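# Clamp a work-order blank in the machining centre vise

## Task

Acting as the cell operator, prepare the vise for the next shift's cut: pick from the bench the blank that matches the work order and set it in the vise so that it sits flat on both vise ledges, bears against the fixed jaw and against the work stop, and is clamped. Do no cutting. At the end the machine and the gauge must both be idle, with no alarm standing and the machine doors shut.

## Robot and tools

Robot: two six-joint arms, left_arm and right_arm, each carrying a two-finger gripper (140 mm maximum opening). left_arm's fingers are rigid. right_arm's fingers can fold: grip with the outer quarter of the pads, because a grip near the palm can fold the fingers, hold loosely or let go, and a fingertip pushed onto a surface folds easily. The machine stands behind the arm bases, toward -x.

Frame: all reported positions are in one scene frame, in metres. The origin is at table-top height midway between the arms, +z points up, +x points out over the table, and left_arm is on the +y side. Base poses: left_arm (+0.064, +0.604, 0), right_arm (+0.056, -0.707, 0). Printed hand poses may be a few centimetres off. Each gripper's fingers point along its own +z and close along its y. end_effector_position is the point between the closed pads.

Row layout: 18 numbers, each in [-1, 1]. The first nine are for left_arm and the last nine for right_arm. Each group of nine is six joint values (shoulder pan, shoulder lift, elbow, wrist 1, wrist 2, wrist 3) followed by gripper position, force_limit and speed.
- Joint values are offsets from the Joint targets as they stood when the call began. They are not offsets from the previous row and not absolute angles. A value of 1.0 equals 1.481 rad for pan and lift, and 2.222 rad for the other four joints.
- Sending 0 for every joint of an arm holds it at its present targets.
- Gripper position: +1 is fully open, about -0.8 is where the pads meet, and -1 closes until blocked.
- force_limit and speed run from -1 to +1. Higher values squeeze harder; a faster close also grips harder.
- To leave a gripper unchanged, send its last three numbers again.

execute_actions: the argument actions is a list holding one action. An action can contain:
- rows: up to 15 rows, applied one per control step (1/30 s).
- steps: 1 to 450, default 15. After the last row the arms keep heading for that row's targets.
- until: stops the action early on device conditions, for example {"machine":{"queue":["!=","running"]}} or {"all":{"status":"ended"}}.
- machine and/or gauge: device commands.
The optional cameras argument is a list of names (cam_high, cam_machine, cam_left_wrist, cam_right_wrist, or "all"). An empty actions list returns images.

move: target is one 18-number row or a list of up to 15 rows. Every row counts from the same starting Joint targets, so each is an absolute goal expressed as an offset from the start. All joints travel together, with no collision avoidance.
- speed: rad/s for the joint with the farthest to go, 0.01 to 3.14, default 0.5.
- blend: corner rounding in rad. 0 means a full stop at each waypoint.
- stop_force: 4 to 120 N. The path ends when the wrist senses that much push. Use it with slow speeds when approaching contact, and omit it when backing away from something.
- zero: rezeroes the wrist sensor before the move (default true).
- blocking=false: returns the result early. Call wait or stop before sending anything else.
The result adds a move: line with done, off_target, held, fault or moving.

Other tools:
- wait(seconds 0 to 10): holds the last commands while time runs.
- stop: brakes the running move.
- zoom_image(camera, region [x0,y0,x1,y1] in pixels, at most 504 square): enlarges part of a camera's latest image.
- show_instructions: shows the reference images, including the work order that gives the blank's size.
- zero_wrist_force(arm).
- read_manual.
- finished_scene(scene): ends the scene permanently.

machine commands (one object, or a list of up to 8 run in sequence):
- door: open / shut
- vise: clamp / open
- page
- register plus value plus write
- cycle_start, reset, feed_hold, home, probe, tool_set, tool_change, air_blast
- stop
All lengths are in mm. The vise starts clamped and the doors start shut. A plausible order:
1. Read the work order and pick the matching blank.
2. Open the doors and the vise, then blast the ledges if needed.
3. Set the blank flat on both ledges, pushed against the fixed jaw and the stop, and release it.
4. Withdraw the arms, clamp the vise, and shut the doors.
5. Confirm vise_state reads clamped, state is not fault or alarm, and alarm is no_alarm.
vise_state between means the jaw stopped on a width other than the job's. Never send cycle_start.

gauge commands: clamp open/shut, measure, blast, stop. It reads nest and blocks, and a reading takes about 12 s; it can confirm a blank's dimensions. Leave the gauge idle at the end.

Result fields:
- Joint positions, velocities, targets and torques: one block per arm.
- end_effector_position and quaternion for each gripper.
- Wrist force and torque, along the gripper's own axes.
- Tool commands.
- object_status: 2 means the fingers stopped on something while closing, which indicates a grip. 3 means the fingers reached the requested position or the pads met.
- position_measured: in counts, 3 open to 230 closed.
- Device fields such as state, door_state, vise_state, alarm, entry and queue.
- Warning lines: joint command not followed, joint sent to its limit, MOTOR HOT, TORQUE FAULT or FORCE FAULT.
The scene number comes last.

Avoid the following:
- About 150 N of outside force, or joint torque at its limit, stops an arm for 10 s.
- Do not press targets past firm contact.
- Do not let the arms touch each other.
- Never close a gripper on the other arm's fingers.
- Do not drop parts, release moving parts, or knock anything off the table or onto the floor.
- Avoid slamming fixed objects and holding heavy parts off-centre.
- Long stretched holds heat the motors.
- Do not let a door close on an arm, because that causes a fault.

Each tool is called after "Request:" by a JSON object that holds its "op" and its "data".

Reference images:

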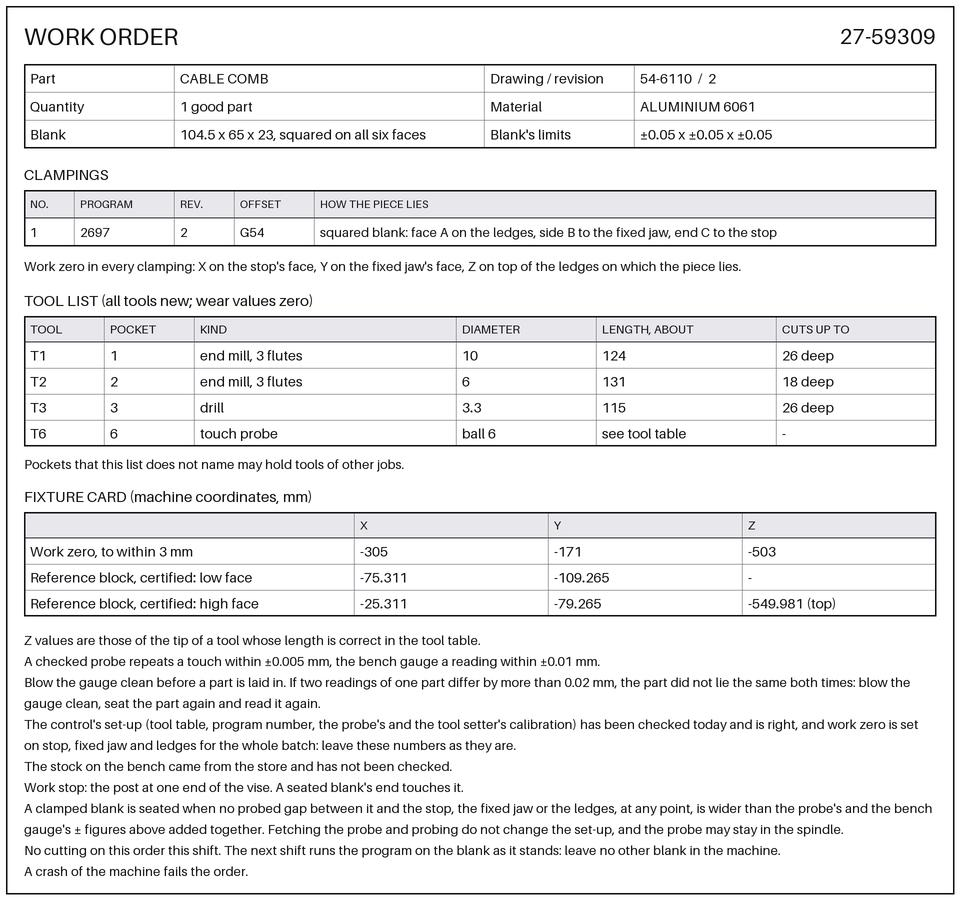

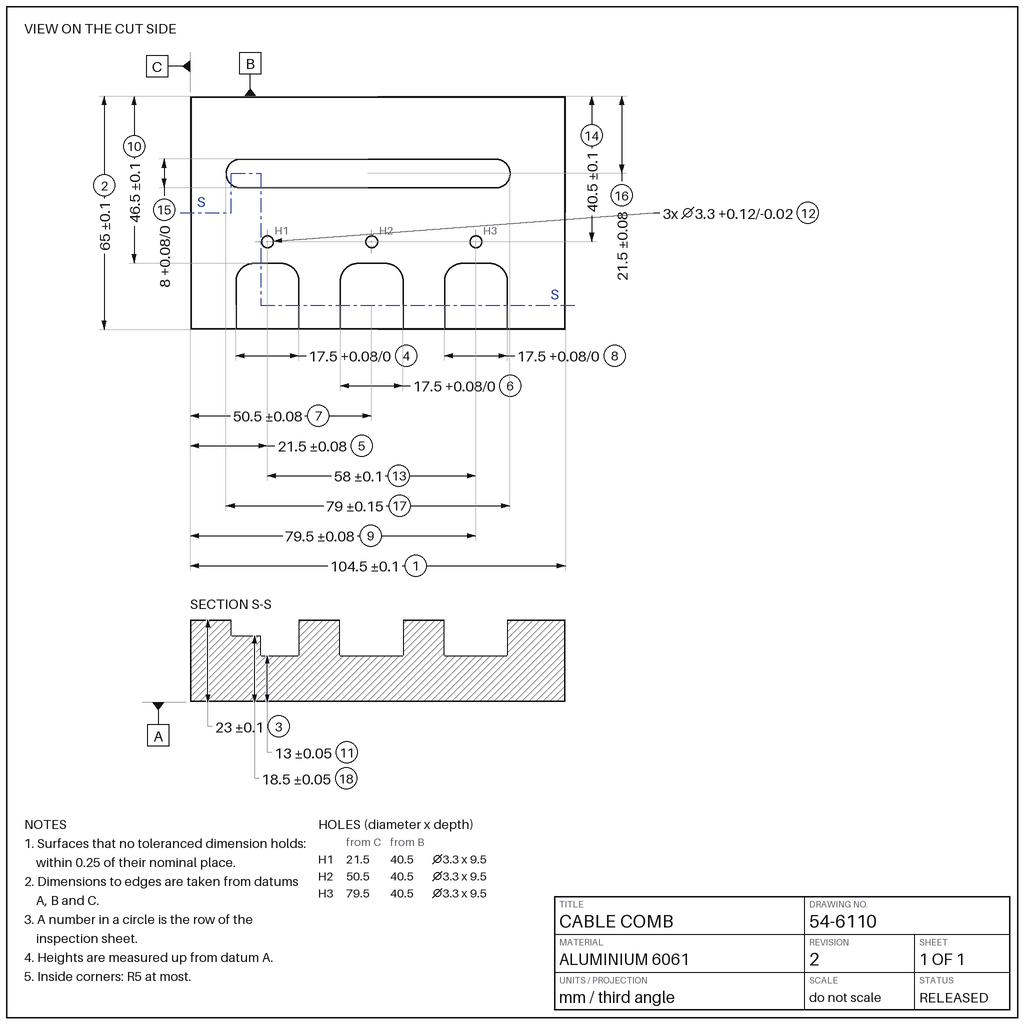

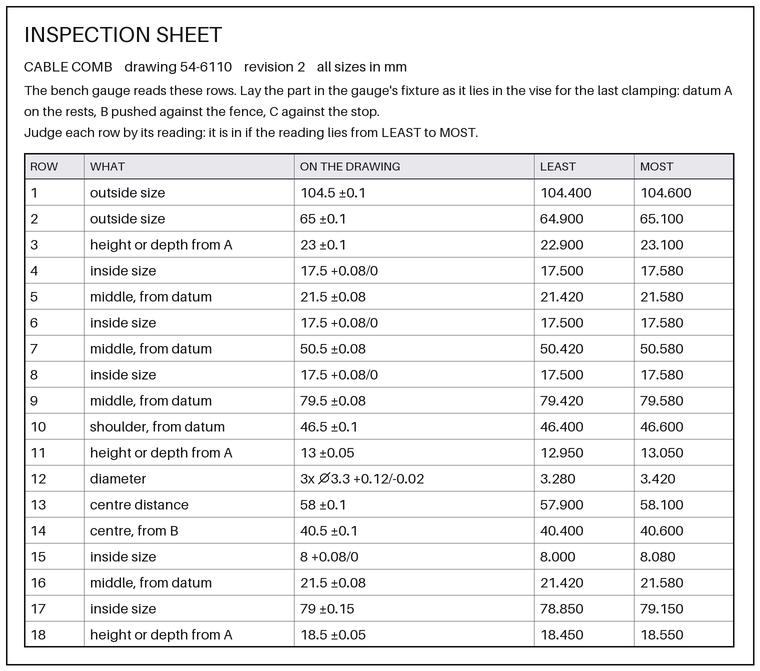

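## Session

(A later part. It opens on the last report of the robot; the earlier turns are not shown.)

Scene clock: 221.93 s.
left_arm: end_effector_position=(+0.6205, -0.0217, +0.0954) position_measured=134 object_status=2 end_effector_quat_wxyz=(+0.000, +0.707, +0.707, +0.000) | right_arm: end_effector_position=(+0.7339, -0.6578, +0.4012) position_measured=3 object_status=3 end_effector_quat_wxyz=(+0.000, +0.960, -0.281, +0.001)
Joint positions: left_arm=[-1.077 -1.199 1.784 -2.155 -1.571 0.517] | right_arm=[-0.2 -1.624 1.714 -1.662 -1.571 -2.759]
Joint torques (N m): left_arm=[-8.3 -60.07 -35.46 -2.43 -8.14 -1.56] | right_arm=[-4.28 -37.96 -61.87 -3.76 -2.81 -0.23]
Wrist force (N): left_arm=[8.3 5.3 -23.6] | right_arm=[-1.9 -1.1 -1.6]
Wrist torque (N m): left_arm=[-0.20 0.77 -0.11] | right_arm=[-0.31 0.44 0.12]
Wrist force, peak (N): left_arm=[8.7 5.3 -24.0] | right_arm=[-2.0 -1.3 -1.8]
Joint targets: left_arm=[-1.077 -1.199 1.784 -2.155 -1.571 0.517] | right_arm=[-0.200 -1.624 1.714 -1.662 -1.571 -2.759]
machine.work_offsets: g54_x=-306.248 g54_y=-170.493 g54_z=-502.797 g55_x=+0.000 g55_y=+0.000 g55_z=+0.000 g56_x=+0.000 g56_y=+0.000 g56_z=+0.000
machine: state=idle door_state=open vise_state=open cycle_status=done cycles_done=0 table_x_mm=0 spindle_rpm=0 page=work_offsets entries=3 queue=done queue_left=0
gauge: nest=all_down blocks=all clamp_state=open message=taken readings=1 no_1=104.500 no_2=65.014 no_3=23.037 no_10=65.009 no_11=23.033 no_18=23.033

Request:
{"op": "move", "data": {"target": [[0,-0.0641,-0.0514,0.0942,0,0,-1,0.2,-1,0,0,0,0,0,0,1,1,1],[-0.5041,-0.3525,-0.0313,0.2663,0,-0.336,-1,0.2,-1,0,0,0,0,0,0,1,1,1]], "speed": [0.2,0.5], "blend": [0.02,0], "cameras": ["cam_left_wrist"]}}

Scene clock: 250.37 s.
left_arm: end_effector_position=(+0.0975, -0.0193, +0.4498) position_measured=134 object_status=2 end_effector_quat_wxyz=(+0.000, +0.707, +0.707, +0.000) | right_arm: end_effector_position=(+0.7339, -0.6578, +0.4012) position_measured=3 object_status=3 end_effector_quat_wxyz=(+0.000, +0.960, -0.281, +0.001)
Joint positions: left_arm=[-1.823 -1.721 1.714 -1.564 -1.571 -0.229] | right_arm=[-0.2 -1.624 1.714 -1.662 -1.571 -2.759]
Joint torques (N m): left_arm=[-10.07 -45.14 -45.22 -3.35 -1.29 -2.93] | right_arm=[-0.35 -38.55 -62.74 -3.34 -2.89 -0.14]
Wrist force (N): left_arm=[-0.7 -0.4 3.9] | right_arm=[-1.9 -1.3 -1.5]
Wrist torque (N m): left_arm=[-0.19 0.46 0.14] | right_arm=[-0.35 0.44 0.12]
Wrist force, peak (N): left_arm=[8.6 5.2 -24.2] | right_arm=[-2.3 -1.2 -1.8]
Joint targets: left_arm=[-1.824 -1.721 1.714 -1.563 -1.571 -0.229] | right_arm=[-0.200 -1.624 1.714 -1.662 -1.571 -2.759]
machine.work_offsets: g54_x=-306.248 g54_y=-170.493 g54_z=-502.797 g55_x=+0.000 g55_y=+0.000 g55_z=+0.000 g56_x=+0.000 g56_y=+0.000 g56_z=+0.000
machine: state=idle door_state=open vise_state=open cycle_status=done cycles_done=0 table_x_mm=0 spindle_rpm=0 page=work_offsets entries=3 queue=done queue_left=0
gauge: nest=all_up blocks=free clamp_state=open message=taken readings=1 no_1=104.500 no_2=65.014 no_3=23.037 no_10=65.009 no_11=23.033 no_18=23.033
move: done
Images, in order (width x height): cam_left_wrist 672x504.

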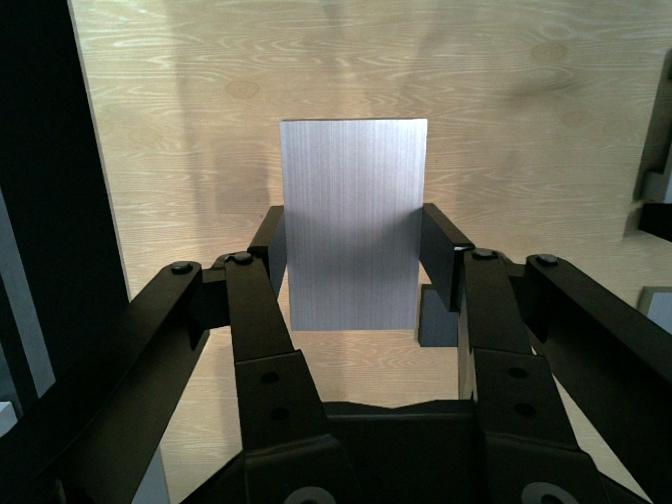

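Request:
{"op": "move", "data": {"target": [-0.5454,0.5346,-0.3287,-0.0276,0,-0.3635,-1,0.2,-1,0,0,0,0,0,0,1,1,1], "speed": 0.6, "cameras": ["cam_machine","cam_left_wrist"]}}

Scene clock: 275.07 s.
left_arm: end_effector_position=(-0.7572, -0.0831, +0.2999) position_measured=134 object_status=2 end_effector_quat_wxyz=(+0.000, +0.707, +0.707, +0.000) | right_arm: end_effector_position=(+0.7339, -0.6578, +0.4012) position_measured=3 object_status=3 end_effector_quat_wxyz=(+0.000, +0.960, -0.281, +0.001)
Joint positions: left_arm=[-2.631 -0.929 0.984 -1.625 -1.571 -1.037] | right_arm=[-0.2 -1.624 1.714 -1.662 -1.571 -2.759]
Joint torques (N m): left_arm=[-8.09 -90.67 -59.88 -7.74 -0.84 -2.77] | right_arm=[0.08 -39.13 -61.73 -3.99 -2.94 -0.17]
Wrist force (N): left_arm=[-0.7 -1.0 4.2] | right_arm=[-2.1 -1.1 -1.4]
Wrist torque (N m): left_arm=[-0.35 0.43 0.15] | right_arm=[-0.31 0.50 0.12]
Wrist force, peak (N): left_arm=[2.3 -8.5 7.0] | right_arm=[-2.0 -1.4 -1.9]
Joint targets: left_arm=[-2.632 -0.929 0.984 -1.625 -1.571 -1.037] | right_arm=[-0.200 -1.624 1.714 -1.662 -1.571 -2.759]
machine.work_offsets: g54_x=-306.248 g54_y=-170.493 g54_z=-502.797 g55_x=+0.000 g55_y=+0.000 g55_z=+0.000 g56_x=+0.000 g56_y=+0.000 g56_z=+0.000
machine: state=idle door_state=open vise_state=open cycle_status=done cycles_done=0 table_x_mm=0 spindle_rpm=0 page=work_offsets entries=3 queue=done queue_left=0
gauge: nest=all_up blocks=free clamp_state=open message=taken readings=1 no_1=104.500 no_2=65.014 no_3=23.037 no_10=65.009 no_11=23.033 no_18=23.033
move: done
Images, in order (width x height): cam_machine 672x504, cam_left_wrist 672x504.

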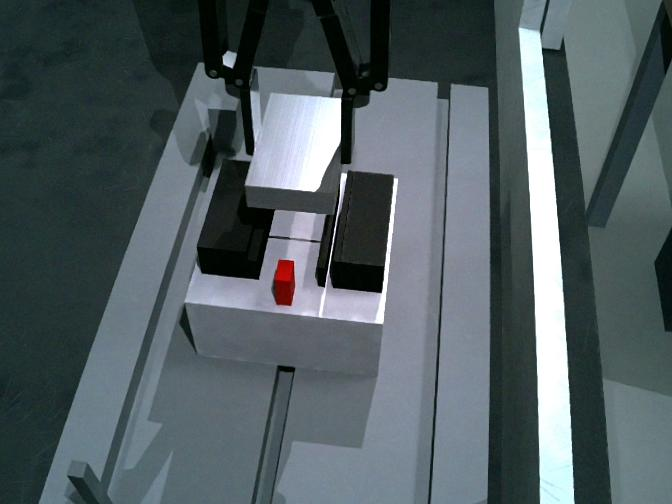

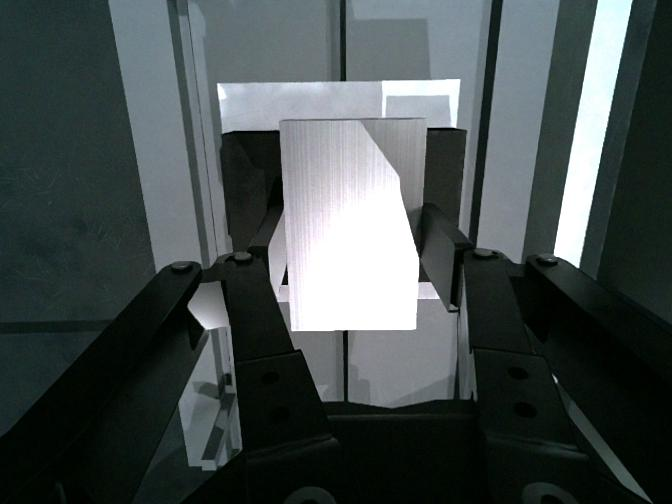

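Request:
{"op": "move", "data": {"target": [0,0.0046,0.02664,-0.0297,0,0,-1,0.2,-1,0,0,0,0,0,0,1,1,1], "speed": 0.05, "stop_force": 10, "cameras": ["cam_machine","cam_left_wrist"]}}

Request:
{"op": "move", "data": {"target": [0,0.00636,0.0207,-0.0249,0,0,-1,0.2,-1,0,0,0,0,0,0,1,1,1], "speed": 0.01, "stop_force": 10}}

Scene clock: 283.77 s.
left_arm: end_effector_position=(-0.7576, -0.0829, +0.2597) position_measured=134 object_status=2 end_effector_quat_wxyz=(+0.000, +0.707, +0.707, +0.000) | right_arm: end_effector_position=(+0.7339, -0.6578, +0.4012) position_measured=3 object_status=3 end_effector_quat_wxyz=(+0.000, +0.960, -0.281, +0.001)
Joint positions: left_arm=[-2.632 -0.922 1.043 -1.691 -1.571 -1.037] | right_arm=[-0.2 -1.624 1.714 -1.662 -1.571 -2.759]
Joint torques (N m): left_arm=[-8.4 -92.16 -45.41 -7.71 2.95 -2.83] | right_arm=[-0.12 -38.11 -60.34 -3.76 -2.72 -0.23]
Wrist force (N): left_arm=[-0.7 -0.7 3.7] | right_arm=[-2.1 -1.0 -1.6]
Wrist torque (N m): left_arm=[-0.31 0.44 0.16] | right_arm=[-0.29 0.49 0.12]
Wrist force, peak (N): left_arm=[-0.5 -1.1 4.5] | right_arm=[-2.2 -1.2 -1.8]
Joint targets: left_arm=[-2.632 -0.922 1.043 -1.691 -1.571 -1.037] | right_arm=[-0.200 -1.624 1.714 -1.662 -1.571 -2.759]
machine.work_offsets: g54_x=-306.248 g54_y=-170.493 g54_z=-502.797 g55_x=+0.000 g55_y=+0.000 g55_z=+0.000 g56_x=+0.000 g56_y=+0.000 g56_z=+0.000
machine: state=idle door_state=open vise_state=open cycle_status=done cycles_done=0 table_x_mm=0 spindle_rpm=0 page=work_offsets entries=3 queue=done queue_left=0
gauge: nest=all_up blocks=free clamp_state=open message=taken readings=1 no_1=104.500 no_2=65.014 no_3=23.037 no_10=65.009 no_11=23.033 no_18=23.033
move: done
Images, in order (width x height): cam_machine 672x504, cam_left_wrist 672x504.

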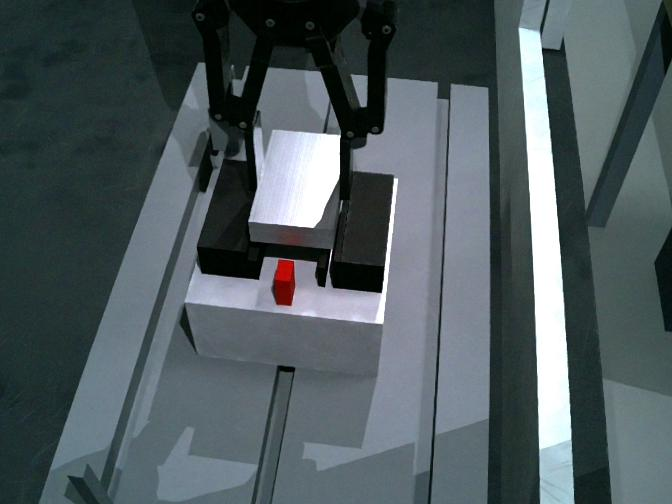

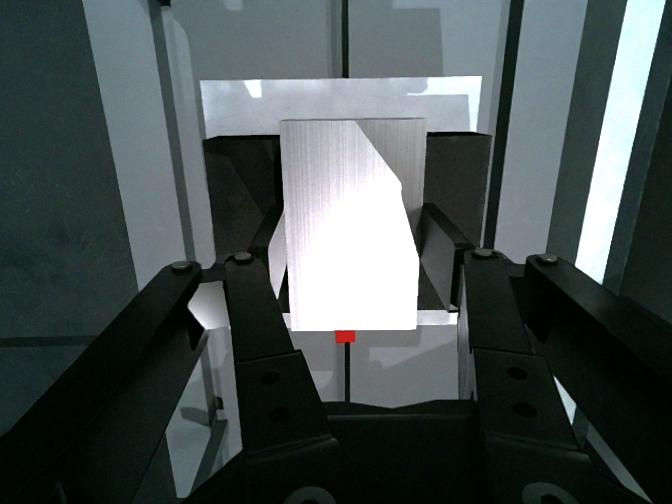

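Scene clock: 287.73 s.
left_arm: end_effector_position=(-0.7577, -0.0830, +0.2421) position_measured=134 object_status=2 end_effector_quat_wxyz=(+0.000, +0.707, +0.707, +0.000) | right_arm: end_effector_position=(+0.7339, -0.6578, +0.4012) position_measured=3 object_status=3 end_effector_quat_wxyz=(+0.000, +0.960, -0.281, +0.001)
Joint positions: left_arm=[-2.632 -0.918 1.066 -1.719 -1.571 -1.037] | right_arm=[-0.2 -1.624 1.714 -1.662 -1.571 -2.759]
Joint torques (N m): left_arm=[-8.69 -95.98 -54.56 -3.29 2.68 -2.75] | right_arm=[1.64 -39.83 -61.82 -3.79 -3.5 -0.17]
Wrist force (N): left_arm=[-0.3 -0.1 -1.6] | right_arm=[-1.8 -1.1 -1.5]
Wrist torque (N m): left_arm=[-0.19 0.56 0.19] | right_arm=[-0.32 0.42 0.12]
Wrist force, peak (N): left_arm=[2.5 5.1 -12.1] | right_arm=[-2.3 -1.1 -1.7]
Joint targets: left_arm=[-2.632 -0.918 1.066 -1.719 -1.571 -1.037] | right_arm=[-0.200 -1.624 1.714 -1.662 -1.571 -2.759]
machine.work_offsets: g54_x=-306.248 g54_y=-170.493 g54_z=-502.797 g55_x=+0.000 g55_y=+0.000 g55_z=+0.000 g56_x=+0.000 g56_y=+0.000 g56_z=+0.000
machine: state=idle door_state=open vise_state=open cycle_status=done cycles_done=0 table_x_mm=0 spindle_rpm=0 page=work_offsets entries=3 queue=done queue_left=0
gauge: nest=all_up blocks=free clamp_state=open message=taken readings=1 no_1=104.500 no_2=65.014 no_3=23.037 no_10=65.009 no_11=23.033 no_18=23.033
move: contact (left_arm); left_arm: the wrist 1 is farthest, 0.028 rad from its target

Request:
{"op": "move", "data": {"target": [0.00824,0.0124,-0.0142,0.0059,0,0.00549,-1,0.2,-1,0,0,0,0,0,0,1,1,1], "speed": 0.012, "stop_force": 10}}

Scene clock: 294.47 s.
left_arm: end_effector_position=(-0.7578, -0.0908, +0.2425) position_measured=134 object_status=2 end_effector_quat_wxyz=(+0.000, +0.707, +0.707, +0.000) | right_arm: end_effector_position=(+0.7339, -0.6578, +0.4012) position_measured=3 object_status=3 end_effector_quat_wxyz=(+0.000, +0.960, -0.281, +0.001)
Joint positions: left_arm=[-2.625 -0.908 1.05 -1.712 -1.571 -1.031] | right_arm=[-0.2 -1.624 1.714 -1.662 -1.571 -2.759]
Joint torques (N m): left_arm=[-1.25 -104.86 -44.84 -8.85 2.63 -1.55] | right_arm=[2.46 -37.76 -63.01 -3.73 -3.62 -0.2]
Wrist force (N): left_arm=[10.2 0.1 -1.0] | right_arm=[-1.9 -1.3 -1.4]
Wrist torque (N m): left_arm=[-0.38 0.79 -0.10] | right_arm=[-0.35 0.46 0.12]
Wrist force, peak (N): left_arm=[15.8 2.2 -1.3] | right_arm=[-2.3 -1.2 -1.8]
Joint targets: left_arm=[-2.625 -0.908 1.050 -1.712 -1.571 -1.031] | right_arm=[-0.200 -1.624 1.714 -1.662 -1.571 -2.759]
machine.work_offsets: g54_x=-306.248 g54_y=-170.493 g54_z=-502.797 g55_x=+0.000 g55_y=+0.000 g55_z=+0.000 g56_x=+0.000 g56_y=+0.000 g56_z=+0.000
machine: state=idle door_state=open vise_state=open cycle_status=done cycles_done=0 table_x_mm=0 spindle_rpm=0 page=work_offsets entries=3 queue=done queue_left=0
gauge: nest=all_up blocks=free clamp_state=open message=taken readings=1 no_1=104.500 no_2=65.014 no_3=23.037 no_10=65.009 no_11=23.033 no_18=23.033
move: contact (left_arm); left_arm: the elbow is farthest, 0.015 rad from its target

Contact at y≈−.091. Lower and release.

Request:
{"op": "move", "data": {"target": [0,0.001,0.00362,-0.00432,0,0,-1,0.2,-1,0,0,0,0,0,0,1,1,1], "speed": 0.01, "stop_force": 10}}

Request:
{"op": "execute_actions", "data": {"actions": [{"rows":[[0,0,0,0,0,0,0.1,0.2,-1,0,0,0,0,0,0,1,1,1]],"steps":20}], "cameras": ["cam_left_wrist"]}}

Scene clock: 298.27 s.
left_arm: end_effector_position=(-0.7578, -0.0908, +0.2421) position_measured=134 object_status=2 end_effector_quat_wxyz=(+0.000, +0.707, +0.707, +0.000) | right_arm: end_effector_position=(+0.7339, -0.6578, +0.4012) position_measured=3 object_status=3 end_effector_quat_wxyz=(+0.000, +0.960, -0.281, +0.001)
Joint positions: left_arm=[-2.625 -0.908 1.05 -1.712 -1.571 -1.031] | right_arm=[-0.2 -1.624 1.714 -1.662 -1.571 -2.759]
Joint torques (N m): left_arm=[-0.73 -90.38 -54.16 -5.59 2.86 -1.59] | right_arm=[2.95 -39.33 -63.08 -3.6 -2.93 0.07]
Wrist force (N): left_arm=[10.9 3.4 -7.9] | right_arm=[-2.1 -0.9 -1.7]
Wrist torque (N m): left_arm=[-0.08 0.91 -0.06] | right_arm=[-0.27 0.50 0.12]
Wrist force, peak (N): left_arm=[13.1 6.9 -16.2] | right_arm=[-2.3 -1.3 -1.9]
Joint targets: left_arm=[-2.625 -0.908 1.050 -1.712 -1.571 -1.031] | right_arm=[-0.200 -1.624 1.714 -1.662 -1.571 -2.759]
machine.work_offsets: g54_x=-306.248 g54_y=-170.493 g54_z=-502.797 g55_x=+0.000 g55_y=+0.000 g55_z=+0.000 g56_x=+0.000 g56_y=+0.000 g56_z=+0.000
machine: state=idle door_state=open vise_state=open cycle_status=done cycles_done=0 table_x_mm=0 spindle_rpm=0 page=work_offsets entries=3 queue=done queue_left=0
gauge: nest=all_up blocks=free clamp_state=open message=taken readings=1 no_1=104.500 no_2=65.014 no_3=23.037 no_10=65.009 no_11=23.033 no_18=23.033
move: contact (left_arm)

Scene clock: 299.13 s.
left_arm: end_effector_position=(-0.7578, -0.0908, +0.2421) position_measured=117 object_status=3 end_effector_quat_wxyz=(+0.000, +0.707, +0.707, +0.000) | right_arm: end_effector_position=(+0.7339, -0.6578, +0.4012) position_measured=3 object_status=3 end_effector_quat_wxyz=(+0.000, +0.960, -0.281, +0.001)
Joint positions: left_arm=[-2.625 -0.908 1.05 -1.712 -1.571 -1.031] | right_arm=[-0.2 -1.624 1.714 -1.662 -1.571 -2.759]
Joint torques (N m): left_arm=[0.34 -93.95 -54.11 -7.06 2.65 -1.52] | right_arm=[1.88 -39.73 -62.34 -3.5 -2.37 -0.27]
Wrist force (N): left_arm=[-0.7 -0.6 -0.2] | right_arm=[-2.1 -1.1 -1.5]
Wrist torque (N m): left_arm=[-0.27 0.44 -0.01] | right_arm=[-0.32 0.48 0.11]
Wrist force, peak (N): left_arm=[11.0 3.3 -7.7] | right_arm=[-2.3 -1.0 -1.8]
Joint targets: left_arm=[-2.625 -0.908 1.050 -1.712 -1.571 -1.031] | right_arm=[-0.200 -1.624 1.714 -1.662 -1.571 -2.759]
machine.work_offsets: g54_x=-306.248 g54_y=-170.493 g54_z=-502.797 g55_x=+0.000 g55_y=+0.000 g55_z=+0.000 g56_x=+0.000 g56_y=+0.000 g56_z=+0.000
machine: state=idle door_state=open vise_state=open cycle_status=done cycles_done=0 table_x_mm=0 spindle_rpm=0 page=work_offsets entries=3 queue=done queue_left=0
gauge: nest=all_up blocks=free clamp_state=open message=taken readings=1 no_1=104.500 no_2=65.014 no_3=23.037 no_10=65.009 no_11=23.033 no_18=23.033
Images, in order (width x height): cam_left_wrist 672x504.

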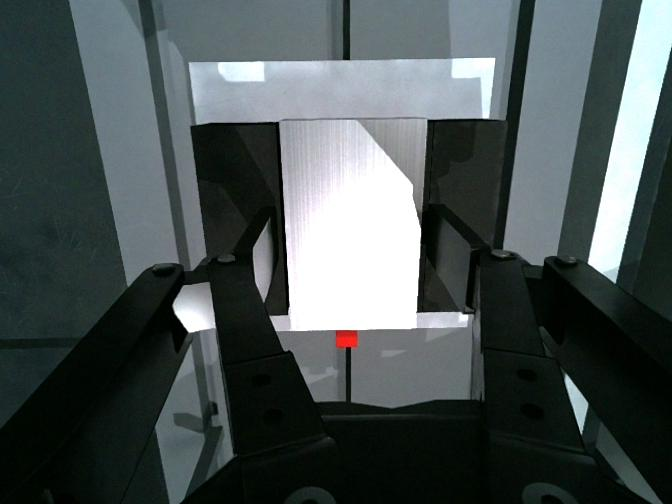

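Request:
{"op": "move", "data": {"target": [0,-0.0067,-0.0306,0.0351,0,0,0.1,0.2,-1,0,0,0,0,0,0,1,1,1], "speed": 0.15}}

Request:
{"op": "execute_actions", "data": {"actions": [{"rows":[[0,0,0,0,0,0,-1,0.2,-0.5,0,0,0,0,0,0,1,1,1]],"steps":55}]}}

Scene clock: 306.20 s.
left_arm: end_effector_position=(-0.7576, -0.0907, +0.2899) position_measured=117 object_status=3 end_effector_quat_wxyz=(+0.000, +0.707, +0.707, +0.000) | right_arm: end_effector_position=(+0.7339, -0.6578, +0.4012) position_measured=3 object_status=3 end_effector_quat_wxyz=(+0.000, +0.960, -0.281, +0.001)
Joint positions: left_arm=[-2.625 -0.918 0.982 -1.635 -1.571 -1.031] | right_arm=[-0.2 -1.624 1.714 -1.662 -1.571 -2.759]
Joint torques (N m): left_arm=[-0.02 -105.89 -55.1 -3.38 2.68 -1.41] | right_arm=[3.04 -36.94 -61.87 -3.58 -3.02 0.15]
Wrist force (N): left_arm=[-0.7 -0.8 -0.1] | right_arm=[-1.9 -1.2 -1.5]
Wrist torque (N m): left_arm=[-0.31 0.43 -0.02] | right_arm=[-0.33 0.44 0.12]
Wrist force, peak (N): left_arm=[-0.6 -0.6 -1.5] | right_arm=[-2.1 -1.2 -1.8]
Joint targets: left_arm=[-2.625 -0.918 0.982 -1.634 -1.571 -1.031] | right_arm=[-0.200 -1.624 1.714 -1.662 -1.571 -2.759]
machine.work_offsets: g54_x=-306.248 g54_y=-170.493 g54_z=-502.797 g55_x=+0.000 g55_y=+0.000 g55_z=+0.000 g56_x=+0.000 g56_y=+0.000 g56_z=+0.000
machine: state=idle door_state=open vise_state=open cycle_status=done cycles_done=0 table_x_mm=0 spindle_rpm=0 page=work_offsets entries=3 queue=done queue_left=0
gauge: nest=all_up blocks=free clamp_state=open message=taken readings=1 no_1=104.500 no_2=65.014 no_3=23.037 no_10=65.009 no_11=23.033 no_18=23.033
move: done

Scene clock: 308.23 s.
left_arm: end_effector_position=(-0.7576, -0.0907, +0.2901) position_measured=232 object_status=3 end_effector_quat_wxyz=(+0.000, +0.707, +0.707, +0.000) | right_arm: end_effector_position=(+0.7339, -0.6578, +0.4012) position_measured=3 object_status=3 end_effector_quat_wxyz=(+0.000, +0.960, -0.281, +0.001)
Joint positions: left_arm=[-2.625 -0.918 0.982 -1.634 -1.571 -1.031] | right_arm=[-0.2 -1.624 1.714 -1.662 -1.571 -2.759]
Joint torques (N m): left_arm=[0.47 -106.34 -55.39 -3.51 2.55 -1.39] | right_arm=[2.87 -39.04 -62.26 -4.07 -3.14 -0.04]
Wrist force (N): left_arm=[-0.6 -0.8 -0.4] | right_arm=[-2.2 -1.0 -1.6]
Wrist torque (N m): left_arm=[-0.32 0.42 -0.02] | right_arm=[-0.29 0.50 0.12]
Wrist force, peak (N): left_arm=[-1.2 -0.8 -0.1] | right_arm=[-2.1 -1.5 -1.6]
Joint targets: left_arm=[-2.625 -0.918 0.982 -1.634 -1.571 -1.031] | right_arm=[-0.200 -1.624 1.714 -1.662 -1.571 -2.759]
machine.work_offsets: g54_x=-306.248 g54_y=-170.493 g54_z=-502.797 g55_x=+0.000 g55_y=+0.000 g55_z=+0.000 g56_x=+0.000 g56_y=+0.000 g56_z=+0.000
machine: state=idle door_state=open vise_state=open cycle_status=done cycles_done=0 table_x_mm=0 spindle_rpm=0 page=work_offsets entries=3 queue=done queue_left=0
gauge: nest=all_up blocks=free clamp_state=open message=taken readings=1 no_1=104.500 no_2=65.014 no_3=23.037 no_10=65.009 no_11=23.033 no_18=23.033

Request:
{"op": "move", "data": {"target": [0.0019,-0.0041,0.02813,-0.02547,0,0.0016,-1,0.2,-0.5,0,0,0,0,0,0,1,1,1], "speed": 0.06, "stop_force": 15}}

Request:
{"op": "move", "data": {"target": [0,0.00168,0.00766,-0.00878,0,0,-1,0.2,-0.5,0,0,0,0,0,0,1,1,1], "speed": 0.008, "stop_force": 25, "cameras": ["cam_machine"]}}

Scene clock: 316.87 s.
left_arm: end_effector_position=(-0.7506, -0.0900, +0.2603) position_measured=232 object_status=3 end_effector_quat_wxyz=(+0.000, +0.708, +0.707, +0.000) | right_arm: end_effector_position=(+0.7339, -0.6578, +0.4012) position_measured=3 object_status=3 end_effector_quat_wxyz=(+0.000, +0.960, -0.281, +0.001)
Joint positions: left_arm=[-2.623 -0.924 1.045 -1.691 -1.571 -1.027] | right_arm=[-0.2 -1.624 1.714 -1.662 -1.571 -2.759]
Joint torques (N m): left_arm=[12.69 -106.92 -42.59 -7.25 2.64 2.99] | right_arm=[6.84 -40.56 -61.4 -3.54 -3.16 0.23]
Wrist force (N): left_arm=[-0.6 -0.5 -0.1] | right_arm=[-1.9 -1.1 -1.6]
Wrist torque (N m): left_arm=[-0.27 0.40 -0.02] | right_arm=[-0.32 0.44 0.12]
Wrist force, peak (N): left_arm=[-0.7 -1.4 0.1] | right_arm=[-2.1 -1.2 -1.9]
Joint targets: left_arm=[-2.623 -0.924 1.045 -1.691 -1.571 -1.027] | right_arm=[-0.200 -1.624 1.714 -1.662 -1.571 -2.759]
machine.work_offsets: g54_x=-306.248 g54_y=-170.493 g54_z=-502.797 g55_x=+0.000 g55_y=+0.000 g55_z=+0.000 g56_x=+0.000 g56_y=+0.000 g56_z=+0.000
machine: state=idle door_state=open vise_state=open cycle_status=done cycles_done=0 table_x_mm=0 spindle_rpm=0 page=work_offsets entries=3 queue=done queue_left=0
gauge: nest=all_up blocks=free clamp_state=open message=taken readings=1 no_1=104.500 no_2=65.014 no_3=23.037 no_10=65.009 no_11=23.033 no_18=23.033
move: done

speed must be a number from 0.01 to 3.14 (rad/s); nothing of the call was run

Request:
{"op": "move", "data": {"target": [0,0.00168,0.00766,-0.00878,0,0,-1,0.2,-0.5,0,0,0,0,0,0,1,1,1], "speed": 0.01, "stop_force": 25, "cameras": ["cam_machine"]}}

Scene clock: 320.50 s.
left_arm: end_effector_position=(-0.7505, -0.0899, +0.2547) position_measured=232 object_status=3 end_effector_quat_wxyz=(+0.000, +0.708, +0.707, +0.000) | right_arm: end_effector_position=(+0.7339, -0.6578, +0.4012) position_measured=3 object_status=3 end_effector_quat_wxyz=(+0.000, +0.960, -0.281, +0.001)
Joint positions: left_arm=[-2.623 -0.923 1.053 -1.7 -1.571 -1.027] | right_arm=[-0.2 -1.624 1.714 -1.662 -1.571 -2.759]
Joint torques (N m): left_arm=[9.39 -72.2 -46.37 -4.47 2.62 2.78] | right_arm=[2.9 -36.53 -63.48 -3.49 -2.8 0.2]
Wrist force (N): left_arm=[5.4 6.6 -20.5] | right_arm=[-2.0 -1.0 -1.7]
Wrist torque (N m): left_arm=[-0.54 0.66 -0.03] | right_arm=[-0.28 0.47 0.12]
Wrist force, peak (N): left_arm=[7.8 10.3 -31.2] | right_arm=[-2.1 -1.1 -1.9]
Joint targets: left_arm=[-2.623 -0.923 1.053 -1.700 -1.571 -1.027] | right_arm=[-0.200 -1.624 1.714 -1.662 -1.571 -2.759]
machine.work_offsets: g54_x=-306.248 g54_y=-170.493 g54_z=-502.797 g55_x=+0.000 g55_y=+0.000 g55_z=+0.000 g56_x=+0.000 g56_y=+0.000 g56_z=+0.000
machine: state=idle door_state=open vise_state=open cycle_status=done cycles_done=0 table_x_mm=0 spindle_rpm=0 page=work_offsets entries=3 queue=done queue_left=0
gauge: nest=all_up blocks=free clamp_state=open message=taken readings=1 no_1=104.500 no_2=65.014 no_3=23.037 no_10=65.009 no_11=23.033 no_18=23.033
move: contact (left_arm)
Images, in order (width x height): cam_machine 672x504.

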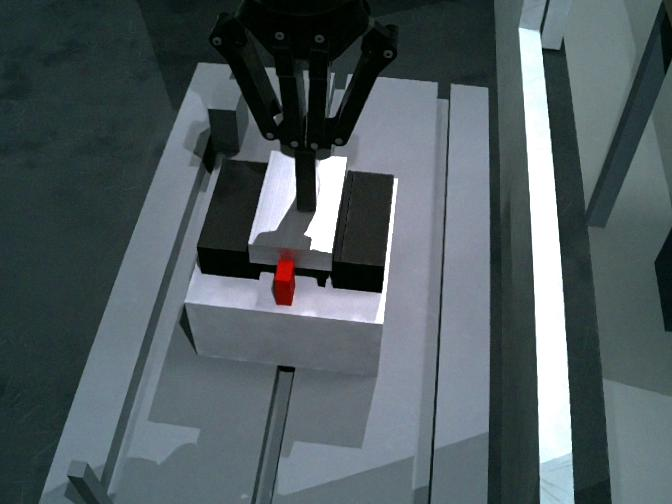

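Request:
{"op": "move", "data": {"target": [0,0.00042,0.0019,-0.0022,0,0,-1,0.2,-0.5,0,0,0,0,0,0,1,1,1], "speed": 0.01, "stop_force": 50, "zero": false}}

Scene clock: 324.47 s.
left_arm: end_effector_position=(-0.7506, -0.0900, +0.2542) position_measured=232 object_status=3 end_effector_quat_wxyz=(+0.000, +0.708, +0.707, +0.000) | right_arm: end_effector_position=(+0.7339, -0.6578, +0.4012) position_measured=3 object_status=3 end_effector_quat_wxyz=(+0.000, +0.960, -0.281, +0.001)
Joint positions: left_arm=[-2.623 -0.923 1.054 -1.701 -1.571 -1.027] | right_arm=[-0.2 -1.624 1.714 -1.662 -1.571 -2.759]
Joint torques (N m): left_arm=[7.17 -43.72 -35.71 -6.49 2.47 2.84] | right_arm=[3.83 -39.07 -61.43 -3.57 -2.73 -0.17]
Wrist force (N): left_arm=[13.7 17.4 -45.6] | right_arm=[-2.0 -1.1 -1.8]
Wrist torque (N m): left_arm=[-0.98 0.91 -0.02] | right_arm=[-0.31 0.47 0.12]
Wrist force, peak (N): left_arm=[16.1 21.6 -56.7] | right_arm=[-2.1 -1.1 -1.8]
Joint targets: left_arm=[-2.623 -0.923 1.054 -1.701 -1.571 -1.027] | right_arm=[-0.200 -1.624 1.714 -1.662 -1.571 -2.759]
machine.work_offsets: g54_x=-306.248 g54_y=-170.493 g54_z=-502.797 g55_x=+0.000 g55_y=+0.000 g55_z=+0.000 g56_x=+0.000 g56_y=+0.000 g56_z=+0.000
machine: state=idle door_state=open vise_state=open cycle_status=done cycles_done=0 table_x_mm=0 spindle_rpm=0 page=work_offsets entries=3 queue=done queue_left=0
gauge: nest=all_up blocks=free clamp_state=open message=taken readings=1 no_1=104.500 no_2=65.014 no_3=23.037 no_10=65.009 no_11=23.033 no_18=23.033
move: contact (left_arm)

Request:
{"op": "execute_actions", "data": {"actions": [{"machine":{"vise":"clamp"},"steps":60}]}}

Scene clock: 330.10 s.
left_arm: end_effector_position=(-0.7505, -0.0899, +0.2542) position_measured=232 object_status=3 end_effector_quat_wxyz=(+0.000, +0.708, +0.707, +0.000) | right_arm: end_effector_position=(+0.7339, -0.6578, +0.4012) position_measured=3 object_status=3 end_effector_quat_wxyz=(+0.000, +0.960, -0.281, +0.001)
Joint positions: left_arm=[-2.623 -0.923 1.054 -1.701 -1.571 -1.027] | right_arm=[-0.2 -1.624 1.714 -1.662 -1.571 -2.759]
Joint torques (N m): left_arm=[23.96 -70.83 -17.33 5.17 2.52 2.9] | right_arm=[4.47 -37.84 -61.86 -4.19 -2.67 0.47]
Wrist force (N): left_arm=[-2.5 -23.1 -31.9] | right_arm=[-2.2 -1.1 -1.8]
Wrist torque (N m): left_arm=[0.62 0.31 0.00] | right_arm=[-0.32 0.50 0.11]
Wrist force, peak (N): left_arm=[14.3 18.0 -46.6] | right_arm=[-2.1 -1.2 -2.0]
Joint targets: left_arm=[-2.623 -0.923 1.054 -1.701 -1.571 -1.027] | right_arm=[-0.200 -1.624 1.714 -1.662 -1.571 -2.759]
Tool commands: left_gripper/position=-1.0 left_gripper/force_limit=+0.2 left_gripper/speed=-0.5 right_gripper/position=+1.0 right_gripper/force_limit=+1.0 right_gripper/speed=+1.0
machine.work_offsets: g54_x=-306.248 g54_y=-170.493 g54_z=-502.797 g55_x=+0.000 g55_y=+0.000 g55_z=+0.000 g56_x=+0.000 g56_y=+0.000 g56_z=+0.000
machine: state=idle door_state=open vise_state=clamped cycle_status=done cycles_done=0 table_x_mm=0 spindle_rpm=0 page=work_offsets entries=3 queue=done queue_left=0
gauge: nest=all_up blocks=free clamp_state=open message=taken readings=1 no_1=104.500 no_2=65.014 no_3=23.037 no_10=65.009 no_11=23.033 no_18=23.033

Request:
{"op": "move", "data": {"target": [0,-0.00042,-0.0019,0.0022,0,0,-1,0.2,-0.5,0,0,0,0,0,0,1,1,1], "speed": 0.02}}

Request:
{"op": "move", "data": {"target": [0,0.00084,0.0038,-0.0044,0,0,-1,0.2,-0.5,0,0,0,0,0,0,1,1,1], "speed": 0.01, "stop_force": 40}}

Scene clock: 337.93 s.
left_arm: end_effector_position=(-0.7505, -0.0900, +0.2569) position_measured=232 object_status=3 end_effector_quat_wxyz=(+0.000, +0.708, +0.707, +0.000) | right_arm: end_effector_position=(+0.7339, -0.6578, +0.4012) position_measured=3 object_status=3 end_effector_quat_wxyz=(+0.000, +0.960, -0.281, +0.001)
Joint positions: left_arm=[-2.623 -0.923 1.05 -1.697 -1.571 -1.027] | right_arm=[-0.2 -1.624 1.714 -1.662 -1.571 -2.759]
Joint torques (N m): left_arm=[4.65 -106.84 -55.11 -3.13 2.75 2.54] | right_arm=[4.05 -36.27 -62.15 -3.77 -2.87 -0.07]
Wrist force (N): left_arm=[-1.0 -0.7 0.0] | right_arm=[-2.0 -1.3 -1.6]
Wrist torque (N m): left_arm=[-0.29 0.50 -0.02] | right_arm=[-0.36 0.48 0.12]
Wrist force, peak (N): left_arm=[-2.6 -23.4 -32.1] | right_arm=[-2.3 -1.1 -1.9]
Joint targets: left_arm=[-2.623 -0.924 1.049 -1.697 -1.571 -1.027] | right_arm=[-0.200 -1.624 1.714 -1.662 -1.571 -2.759]
machine.work_offsets: g54_x=-306.248 g54_y=-170.493 g54_z=-502.797 g55_x=+0.000 g55_y=+0.000 g55_z=+0.000 g56_x=+0.000 g56_y=+0.000 g56_z=+0.000
machine: state=idle door_state=open vise_state=clamped cycle_status=done cycles_done=0 table_x_mm=0 spindle_rpm=0 page=work_offsets entries=3 queue=done queue_left=0
gauge: nest=all_up blocks=free clamp_state=open message=taken readings=1 no_1=104.500 no_2=65.014 no_3=23.037 no_10=65.009 no_11=23.033 no_18=23.033
move: done

Scene clock: 339.63 s.
left_arm: end_effector_position=(-0.7506, -0.0900, +0.2544) position_measured=232 object_status=3 end_effector_quat_wxyz=(+0.000, +0.708, +0.707, +0.000) | right_arm: end_effector_position=(+0.7339, -0.6578, +0.4012) position_measured=3 object_status=3 end_effector_quat_wxyz=(+0.000, +0.960, -0.281, +0.001)
Joint positions: left_arm=[-2.623 -0.923 1.054 -1.702 -1.571 -1.027] | right_arm=[-0.2 -1.624 1.714 -1.662 -1.571 -2.759]
Joint torques (N m): left_arm=[-2.64 -54.17 -38.74 -5.53 2.71 2.64] | right_arm=[5.53 -40.22 -61.2 -3.79 -2.37 0.38]
Wrist force (N): left_arm=[9.1 13.5 -37.0] | right_arm=[-2.1 -1.0 -1.7]
Wrist torque (N m): left_arm=[-0.82 0.74 -0.02] | right_arm=[-0.28 0.49 0.12]
Wrist force, peak (N): left_arm=[11.6 17.5 -48.1] | right_arm=[-2.2 -1.1 -1.7]
Joint targets: left_arm=[-2.623 -0.923 1.054 -1.702 -1.571 -1.027] | right_arm=[-0.200 -1.624 1.714 -1.662 -1.571 -2.759]
machine.work_offsets: g54_x=-306.248 g54_y=-170.493 g54_z=-502.797 g55_x=+0.000 g55_y=+0.000 g55_z=+0.000 g56_x=+0.000 g56_y=+0.000 g56_z=+0.000
machine: state=idle door_state=open vise_state=clamped cycle_status=done cycles_done=0 table_x_mm=0 spindle_rpm=0 page=work_offsets entries=3 queue=done queue_left=0
gauge: nest=all_up blocks=free clamp_state=open message=taken readings=1 no_1=104.500 no_2=65.014 no_3=23.037 no_10=65.009 no_11=23.033 no_18=23.033
move: contact (left_arm)

Request:
{"op": "execute_actions", "data": {"actions": [{"machine":[{"vise":"open"},{"vise":"clamp"}],"steps":75}]}}

Request:
{"op": "move", "data": {"target": [0,-0.0047,-0.0227,0.0257,0,0,-1,0.2,-0.5,0,0,0,0,0,0,1,1,1], "speed": 0.15, "cameras": ["cam_machine"]}}

Scene clock: 344.67 s.
left_arm: end_effector_position=(-0.7506, -0.0900, +0.2544) position_measured=232 object_status=3 end_effector_quat_wxyz=(+0.000, +0.708, +0.707, +0.000) | right_arm: end_effector_position=(+0.7339, -0.6578, +0.4012) position_measured=3 object_status=3 end_effector_quat_wxyz=(+0.000, +0.960, -0.281, +0.001)
Joint positions: left_arm=[-2.623 -0.923 1.054 -1.702 -1.571 -1.027] | right_arm=[-0.2 -1.624 1.714 -1.662 -1.571 -2.759]
Joint torques (N m): left_arm=[6.31 -52.07 -36.54 -7.6 2.44 2.74] | right_arm=[7.94 -38.34 -62.16 -3.56 -3.15 0.39]
Wrist force (N): left_arm=[9.4 13.8 -37.3] | right_arm=[-1.7 -1.0 -1.7]
Wrist torque (N m): left_arm=[-0.78 0.68 -0.02] | right_arm=[-0.30 0.40 0.11]
Wrist force, peak (N): left_arm=[9.4 14.4 -38.1] | right_arm=[-2.4 -1.3 -1.6]
Joint targets: left_arm=[-2.623 -0.923 1.054 -1.702 -1.571 -1.027] | right_arm=[-0.200 -1.624 1.714 -1.662 -1.571 -2.759]
Tool commands: left_gripper/position=-1.0 left_gripper/force_limit=+0.2 left_gripper/speed=-0.5 right_gripper/position=+1.0 right_gripper/force_limit=+1.0 right_gripper/speed=+1.0
machine.work_offsets: g54_x=-306.248 g54_y=-170.493 g54_z=-502.797 g55_x=+0.000 g55_y=+0.000 g55_z=+0.000 g56_x=+0.000 g56_y=+0.000 g56_z=+0.000
machine: state=idle door_state=open vise_state=clamped cycle_status=done cycles_done=0 table_x_mm=0 spindle_rpm=0 page=work_offsets entries=3 queue=done queue_left=0
gauge: nest=all_up blocks=free clamp_state=open message=taken readings=1 no_1=104.500 no_2=65.014 no_3=23.037 no_10=65.009 no_11=23.033 no_18=23.033

Scene clock: 345.60 s.
left_arm: end_effector_position=(-0.7506, -0.0900, +0.2894) position_measured=232 object_status=3 end_effector_quat_wxyz=(+0.000, +0.708, +0.707, +0.000) | right_arm: end_effector_position=(+0.7339, -0.6578, +0.4012) position_measured=3 object_status=3 end_effector_quat_wxyz=(+0.000, +0.960, -0.281, +0.001)
Joint positions: left_arm=[-2.623 -0.93 1.003 -1.645 -1.571 -1.027] | right_arm=[-0.2 -1.624 1.714 -1.662 -1.571 -2.759]
Joint torques (N m): left_arm=[8.21 -105.38 -55.19 -3.09 2.59 2.83] | right_arm=[5.77 -38.08 -61.29 -3.72 -2.71 0.24]
Wrist force (N): left_arm=[-0.6 -0.8 -0.1] | right_arm=[-2.0 -1.0 -1.4]
Wrist torque (N m): left_arm=[-0.32 0.41 -0.02] | right_arm=[-0.29 0.47 0.12]
Wrist force, peak (N): left_arm=[9.2 13.8 -37.4] | right_arm=[-2.2 -1.2 -1.9]
Joint targets: left_arm=[-2.623 -0.930 1.003 -1.645 -1.571 -1.027] | right_arm=[-0.200 -1.624 1.714 -1.662 -1.571 -2.759]
machine.work_offsets: g54_x=-306.248 g54_y=-170.493 g54_z=-502.797 g55_x=+0.000 g55_y=+0.000 g55_z=+0.000 g56_x=+0.000 g56_y=+0.000 g56_z=+0.000
machine: state=idle door_state=open vise_state=clamped cycle_status=done cycles_done=0 table_x_mm=0 spindle_rpm=0 page=work_offsets entries=3 queue=done queue_left=0
gauge: nest=all_up blocks=free clamp_state=open message=taken readings=1 no_1=104.500 no_2=65.014 no_3=23.037 no_10=65.009 no_11=23.033 no_18=23.033
move: done
Images, in order (width x height): cam_machine 672x504.

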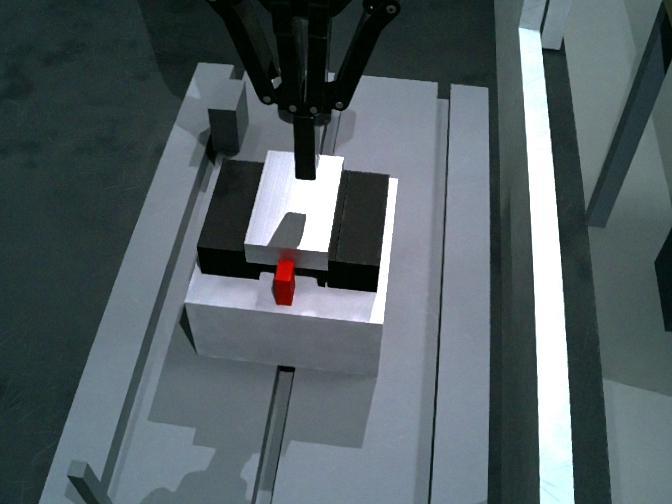

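Request:
{"op": "move", "data": {"target": [0.5395,-0.5339,0.3198,0.0366,0,0.3592,-1,0.2,-0.5,0,0,0,0,0,0,1,1,1], "speed": 0.8}}

Request:
{"op": "execute_actions", "data": {"actions": [{"machine":[{"page":"measuring","door":"shut"},{"register":"probe_x","value":-299,"write":true},{"register":"probe_y","value":-229,"write":true},{"register":"probe_z","value":-470,"write":true},{"register":"probe_move_x","value":0,"write":true},{"register":"probe_move_y","value":0,"write":true},{"register":"probe_move_z","value":-13,"write":true},{"probe":true}],"steps":450,"until":{"machine":{"queue":["!=","running"]}}}]}}

Scene clock: 352.53 s.
left_arm: end_effector_position=(+0.0973, -0.0194, +0.4499) position_measured=232 object_status=3 end_effector_quat_wxyz=(+0.000, +0.707, +0.707, +0.000) | right_arm: end_effector_position=(+0.7339, -0.6578, +0.4012) position_measured=3 object_status=3 end_effector_quat_wxyz=(+0.000, +0.960, -0.281, +0.001)
Joint positions: left_arm=[-1.824 -1.721 1.713 -1.563 -1.571 -0.229] | right_arm=[-0.2 -1.624 1.714 -1.662 -1.571 -2.759]
Joint torques (N m): left_arm=[11.56 -48.99 -43.12 -3.45 1.36 2.83] | right_arm=[6.38 -37.97 -61.75 -3.4 -2.81 0.35]
Wrist force (N): left_arm=[-0.4 -0.2 0.3] | right_arm=[-2.0 -1.1 -1.9]
Wrist torque (N m): left_arm=[-0.16 0.40 -0.04] | right_arm=[-0.31 0.47 0.11]
Wrist force, peak (N): left_arm=[1.9 -7.7 2.4] | right_arm=[-2.1 -1.4 -1.7]
Joint targets: left_arm=[-1.823 -1.721 1.714 -1.563 -1.571 -0.229] | right_arm=[-0.200 -1.624 1.714 -1.662 -1.571 -2.759]
machine.work_offsets: g54_x=-306.248 g54_y=-170.493 g54_z=-502.797 g55_x=+0.000 g55_y=+0.000 g55_z=+0.000 g56_x=+0.000 g56_y=+0.000 g56_z=+0.000
machine: state=idle door_state=open vise_state=clamped cycle_status=done cycles_done=0 table_x_mm=0 spindle_rpm=0 page=work_offsets entries=3 queue=done queue_left=0
gauge: nest=all_up blocks=free clamp_state=open message=taken readings=1 no_1=104.500 no_2=65.014 no_3=23.037 no_10=65.009 no_11=23.033 no_18=23.033
move: done

Scene clock: 362.80 s.
left_arm: end_effector_position=(+0.0975, -0.0192, +0.4500) position_measured=232 object_status=3 end_effector_quat_wxyz=(+0.000, +0.707, +0.707, +0.000) | right_arm: end_effector_position=(+0.7339, -0.6578, +0.4012) position_measured=3 object_status=3 end_effector_quat_wxyz=(+0.000, +0.960, -0.281, +0.001)
Joint positions: left_arm=[-1.823 -1.721 1.714 -1.563 -1.571 -0.229] | right_arm=[-0.2 -1.624 1.714 -1.662 -1.571 -2.759]
Joint torques (N m): left_arm=[10.95 -44.48 -43.31 -3.32 -4.31 2.89] | right_arm=[7.7 -38.5 -61.77 -3.98 -2.72 0.57]
Wrist force (N): left_arm=[-0.2 -0.2 0.1] | right_arm=[-1.8 -1.1 -1.8]
Wrist torque (N m): left_arm=[-0.16 0.38 -0.03] | right_arm=[-0.32 0.42 0.11]
Wrist force, peak (N): left_arm=[-1.2 -0.3 0.1] | right_arm=[-2.3 -1.2 -1.9]
Joint targets: left_arm=[-1.823 -1.721 1.714 -1.563 -1.571 -0.229] | right_arm=[-0.200 -1.624 1.714 -1.662 -1.571 -2.759]
Tool commands: left_gripper/position=-1.0 left_gripper/force_limit=+0.2 left_gripper/speed=-0.5 right_gripper/position=+1.0 right_gripper/force_limit=+1.0 right_gripper/speed=+1.0
machine.measuring: probe_x=-299.000 probe_y=-229.000 probe_z=-470.000 probe_move_x=+0.000 probe_move_y=+0.000 probe_move_z=-13.000 probe_radius=+2.990 probe_off_x=+0.000 probe_off_y=+0.000 setter_z=-520.000 probe_touched=+1 probe_found_x=-299.000 probe_found_y=-229.000 probe_found_z=-479.766 set_length=+0.000 set_diameter=+0.000
machine: state=idle door_state=shut vise_state=clamped cycle_status=done cycles_done=0 table_x_mm=0 spindle_rpm=0 page=measuring entries=10 queue=done queue_left=0
gauge: nest=all_up blocks=free clamp_state=open message=taken readings=1 no_1=104.500 no_2=65.014 no_3=23.037 no_10=65.009 no_11=23.033 no_18=23.033


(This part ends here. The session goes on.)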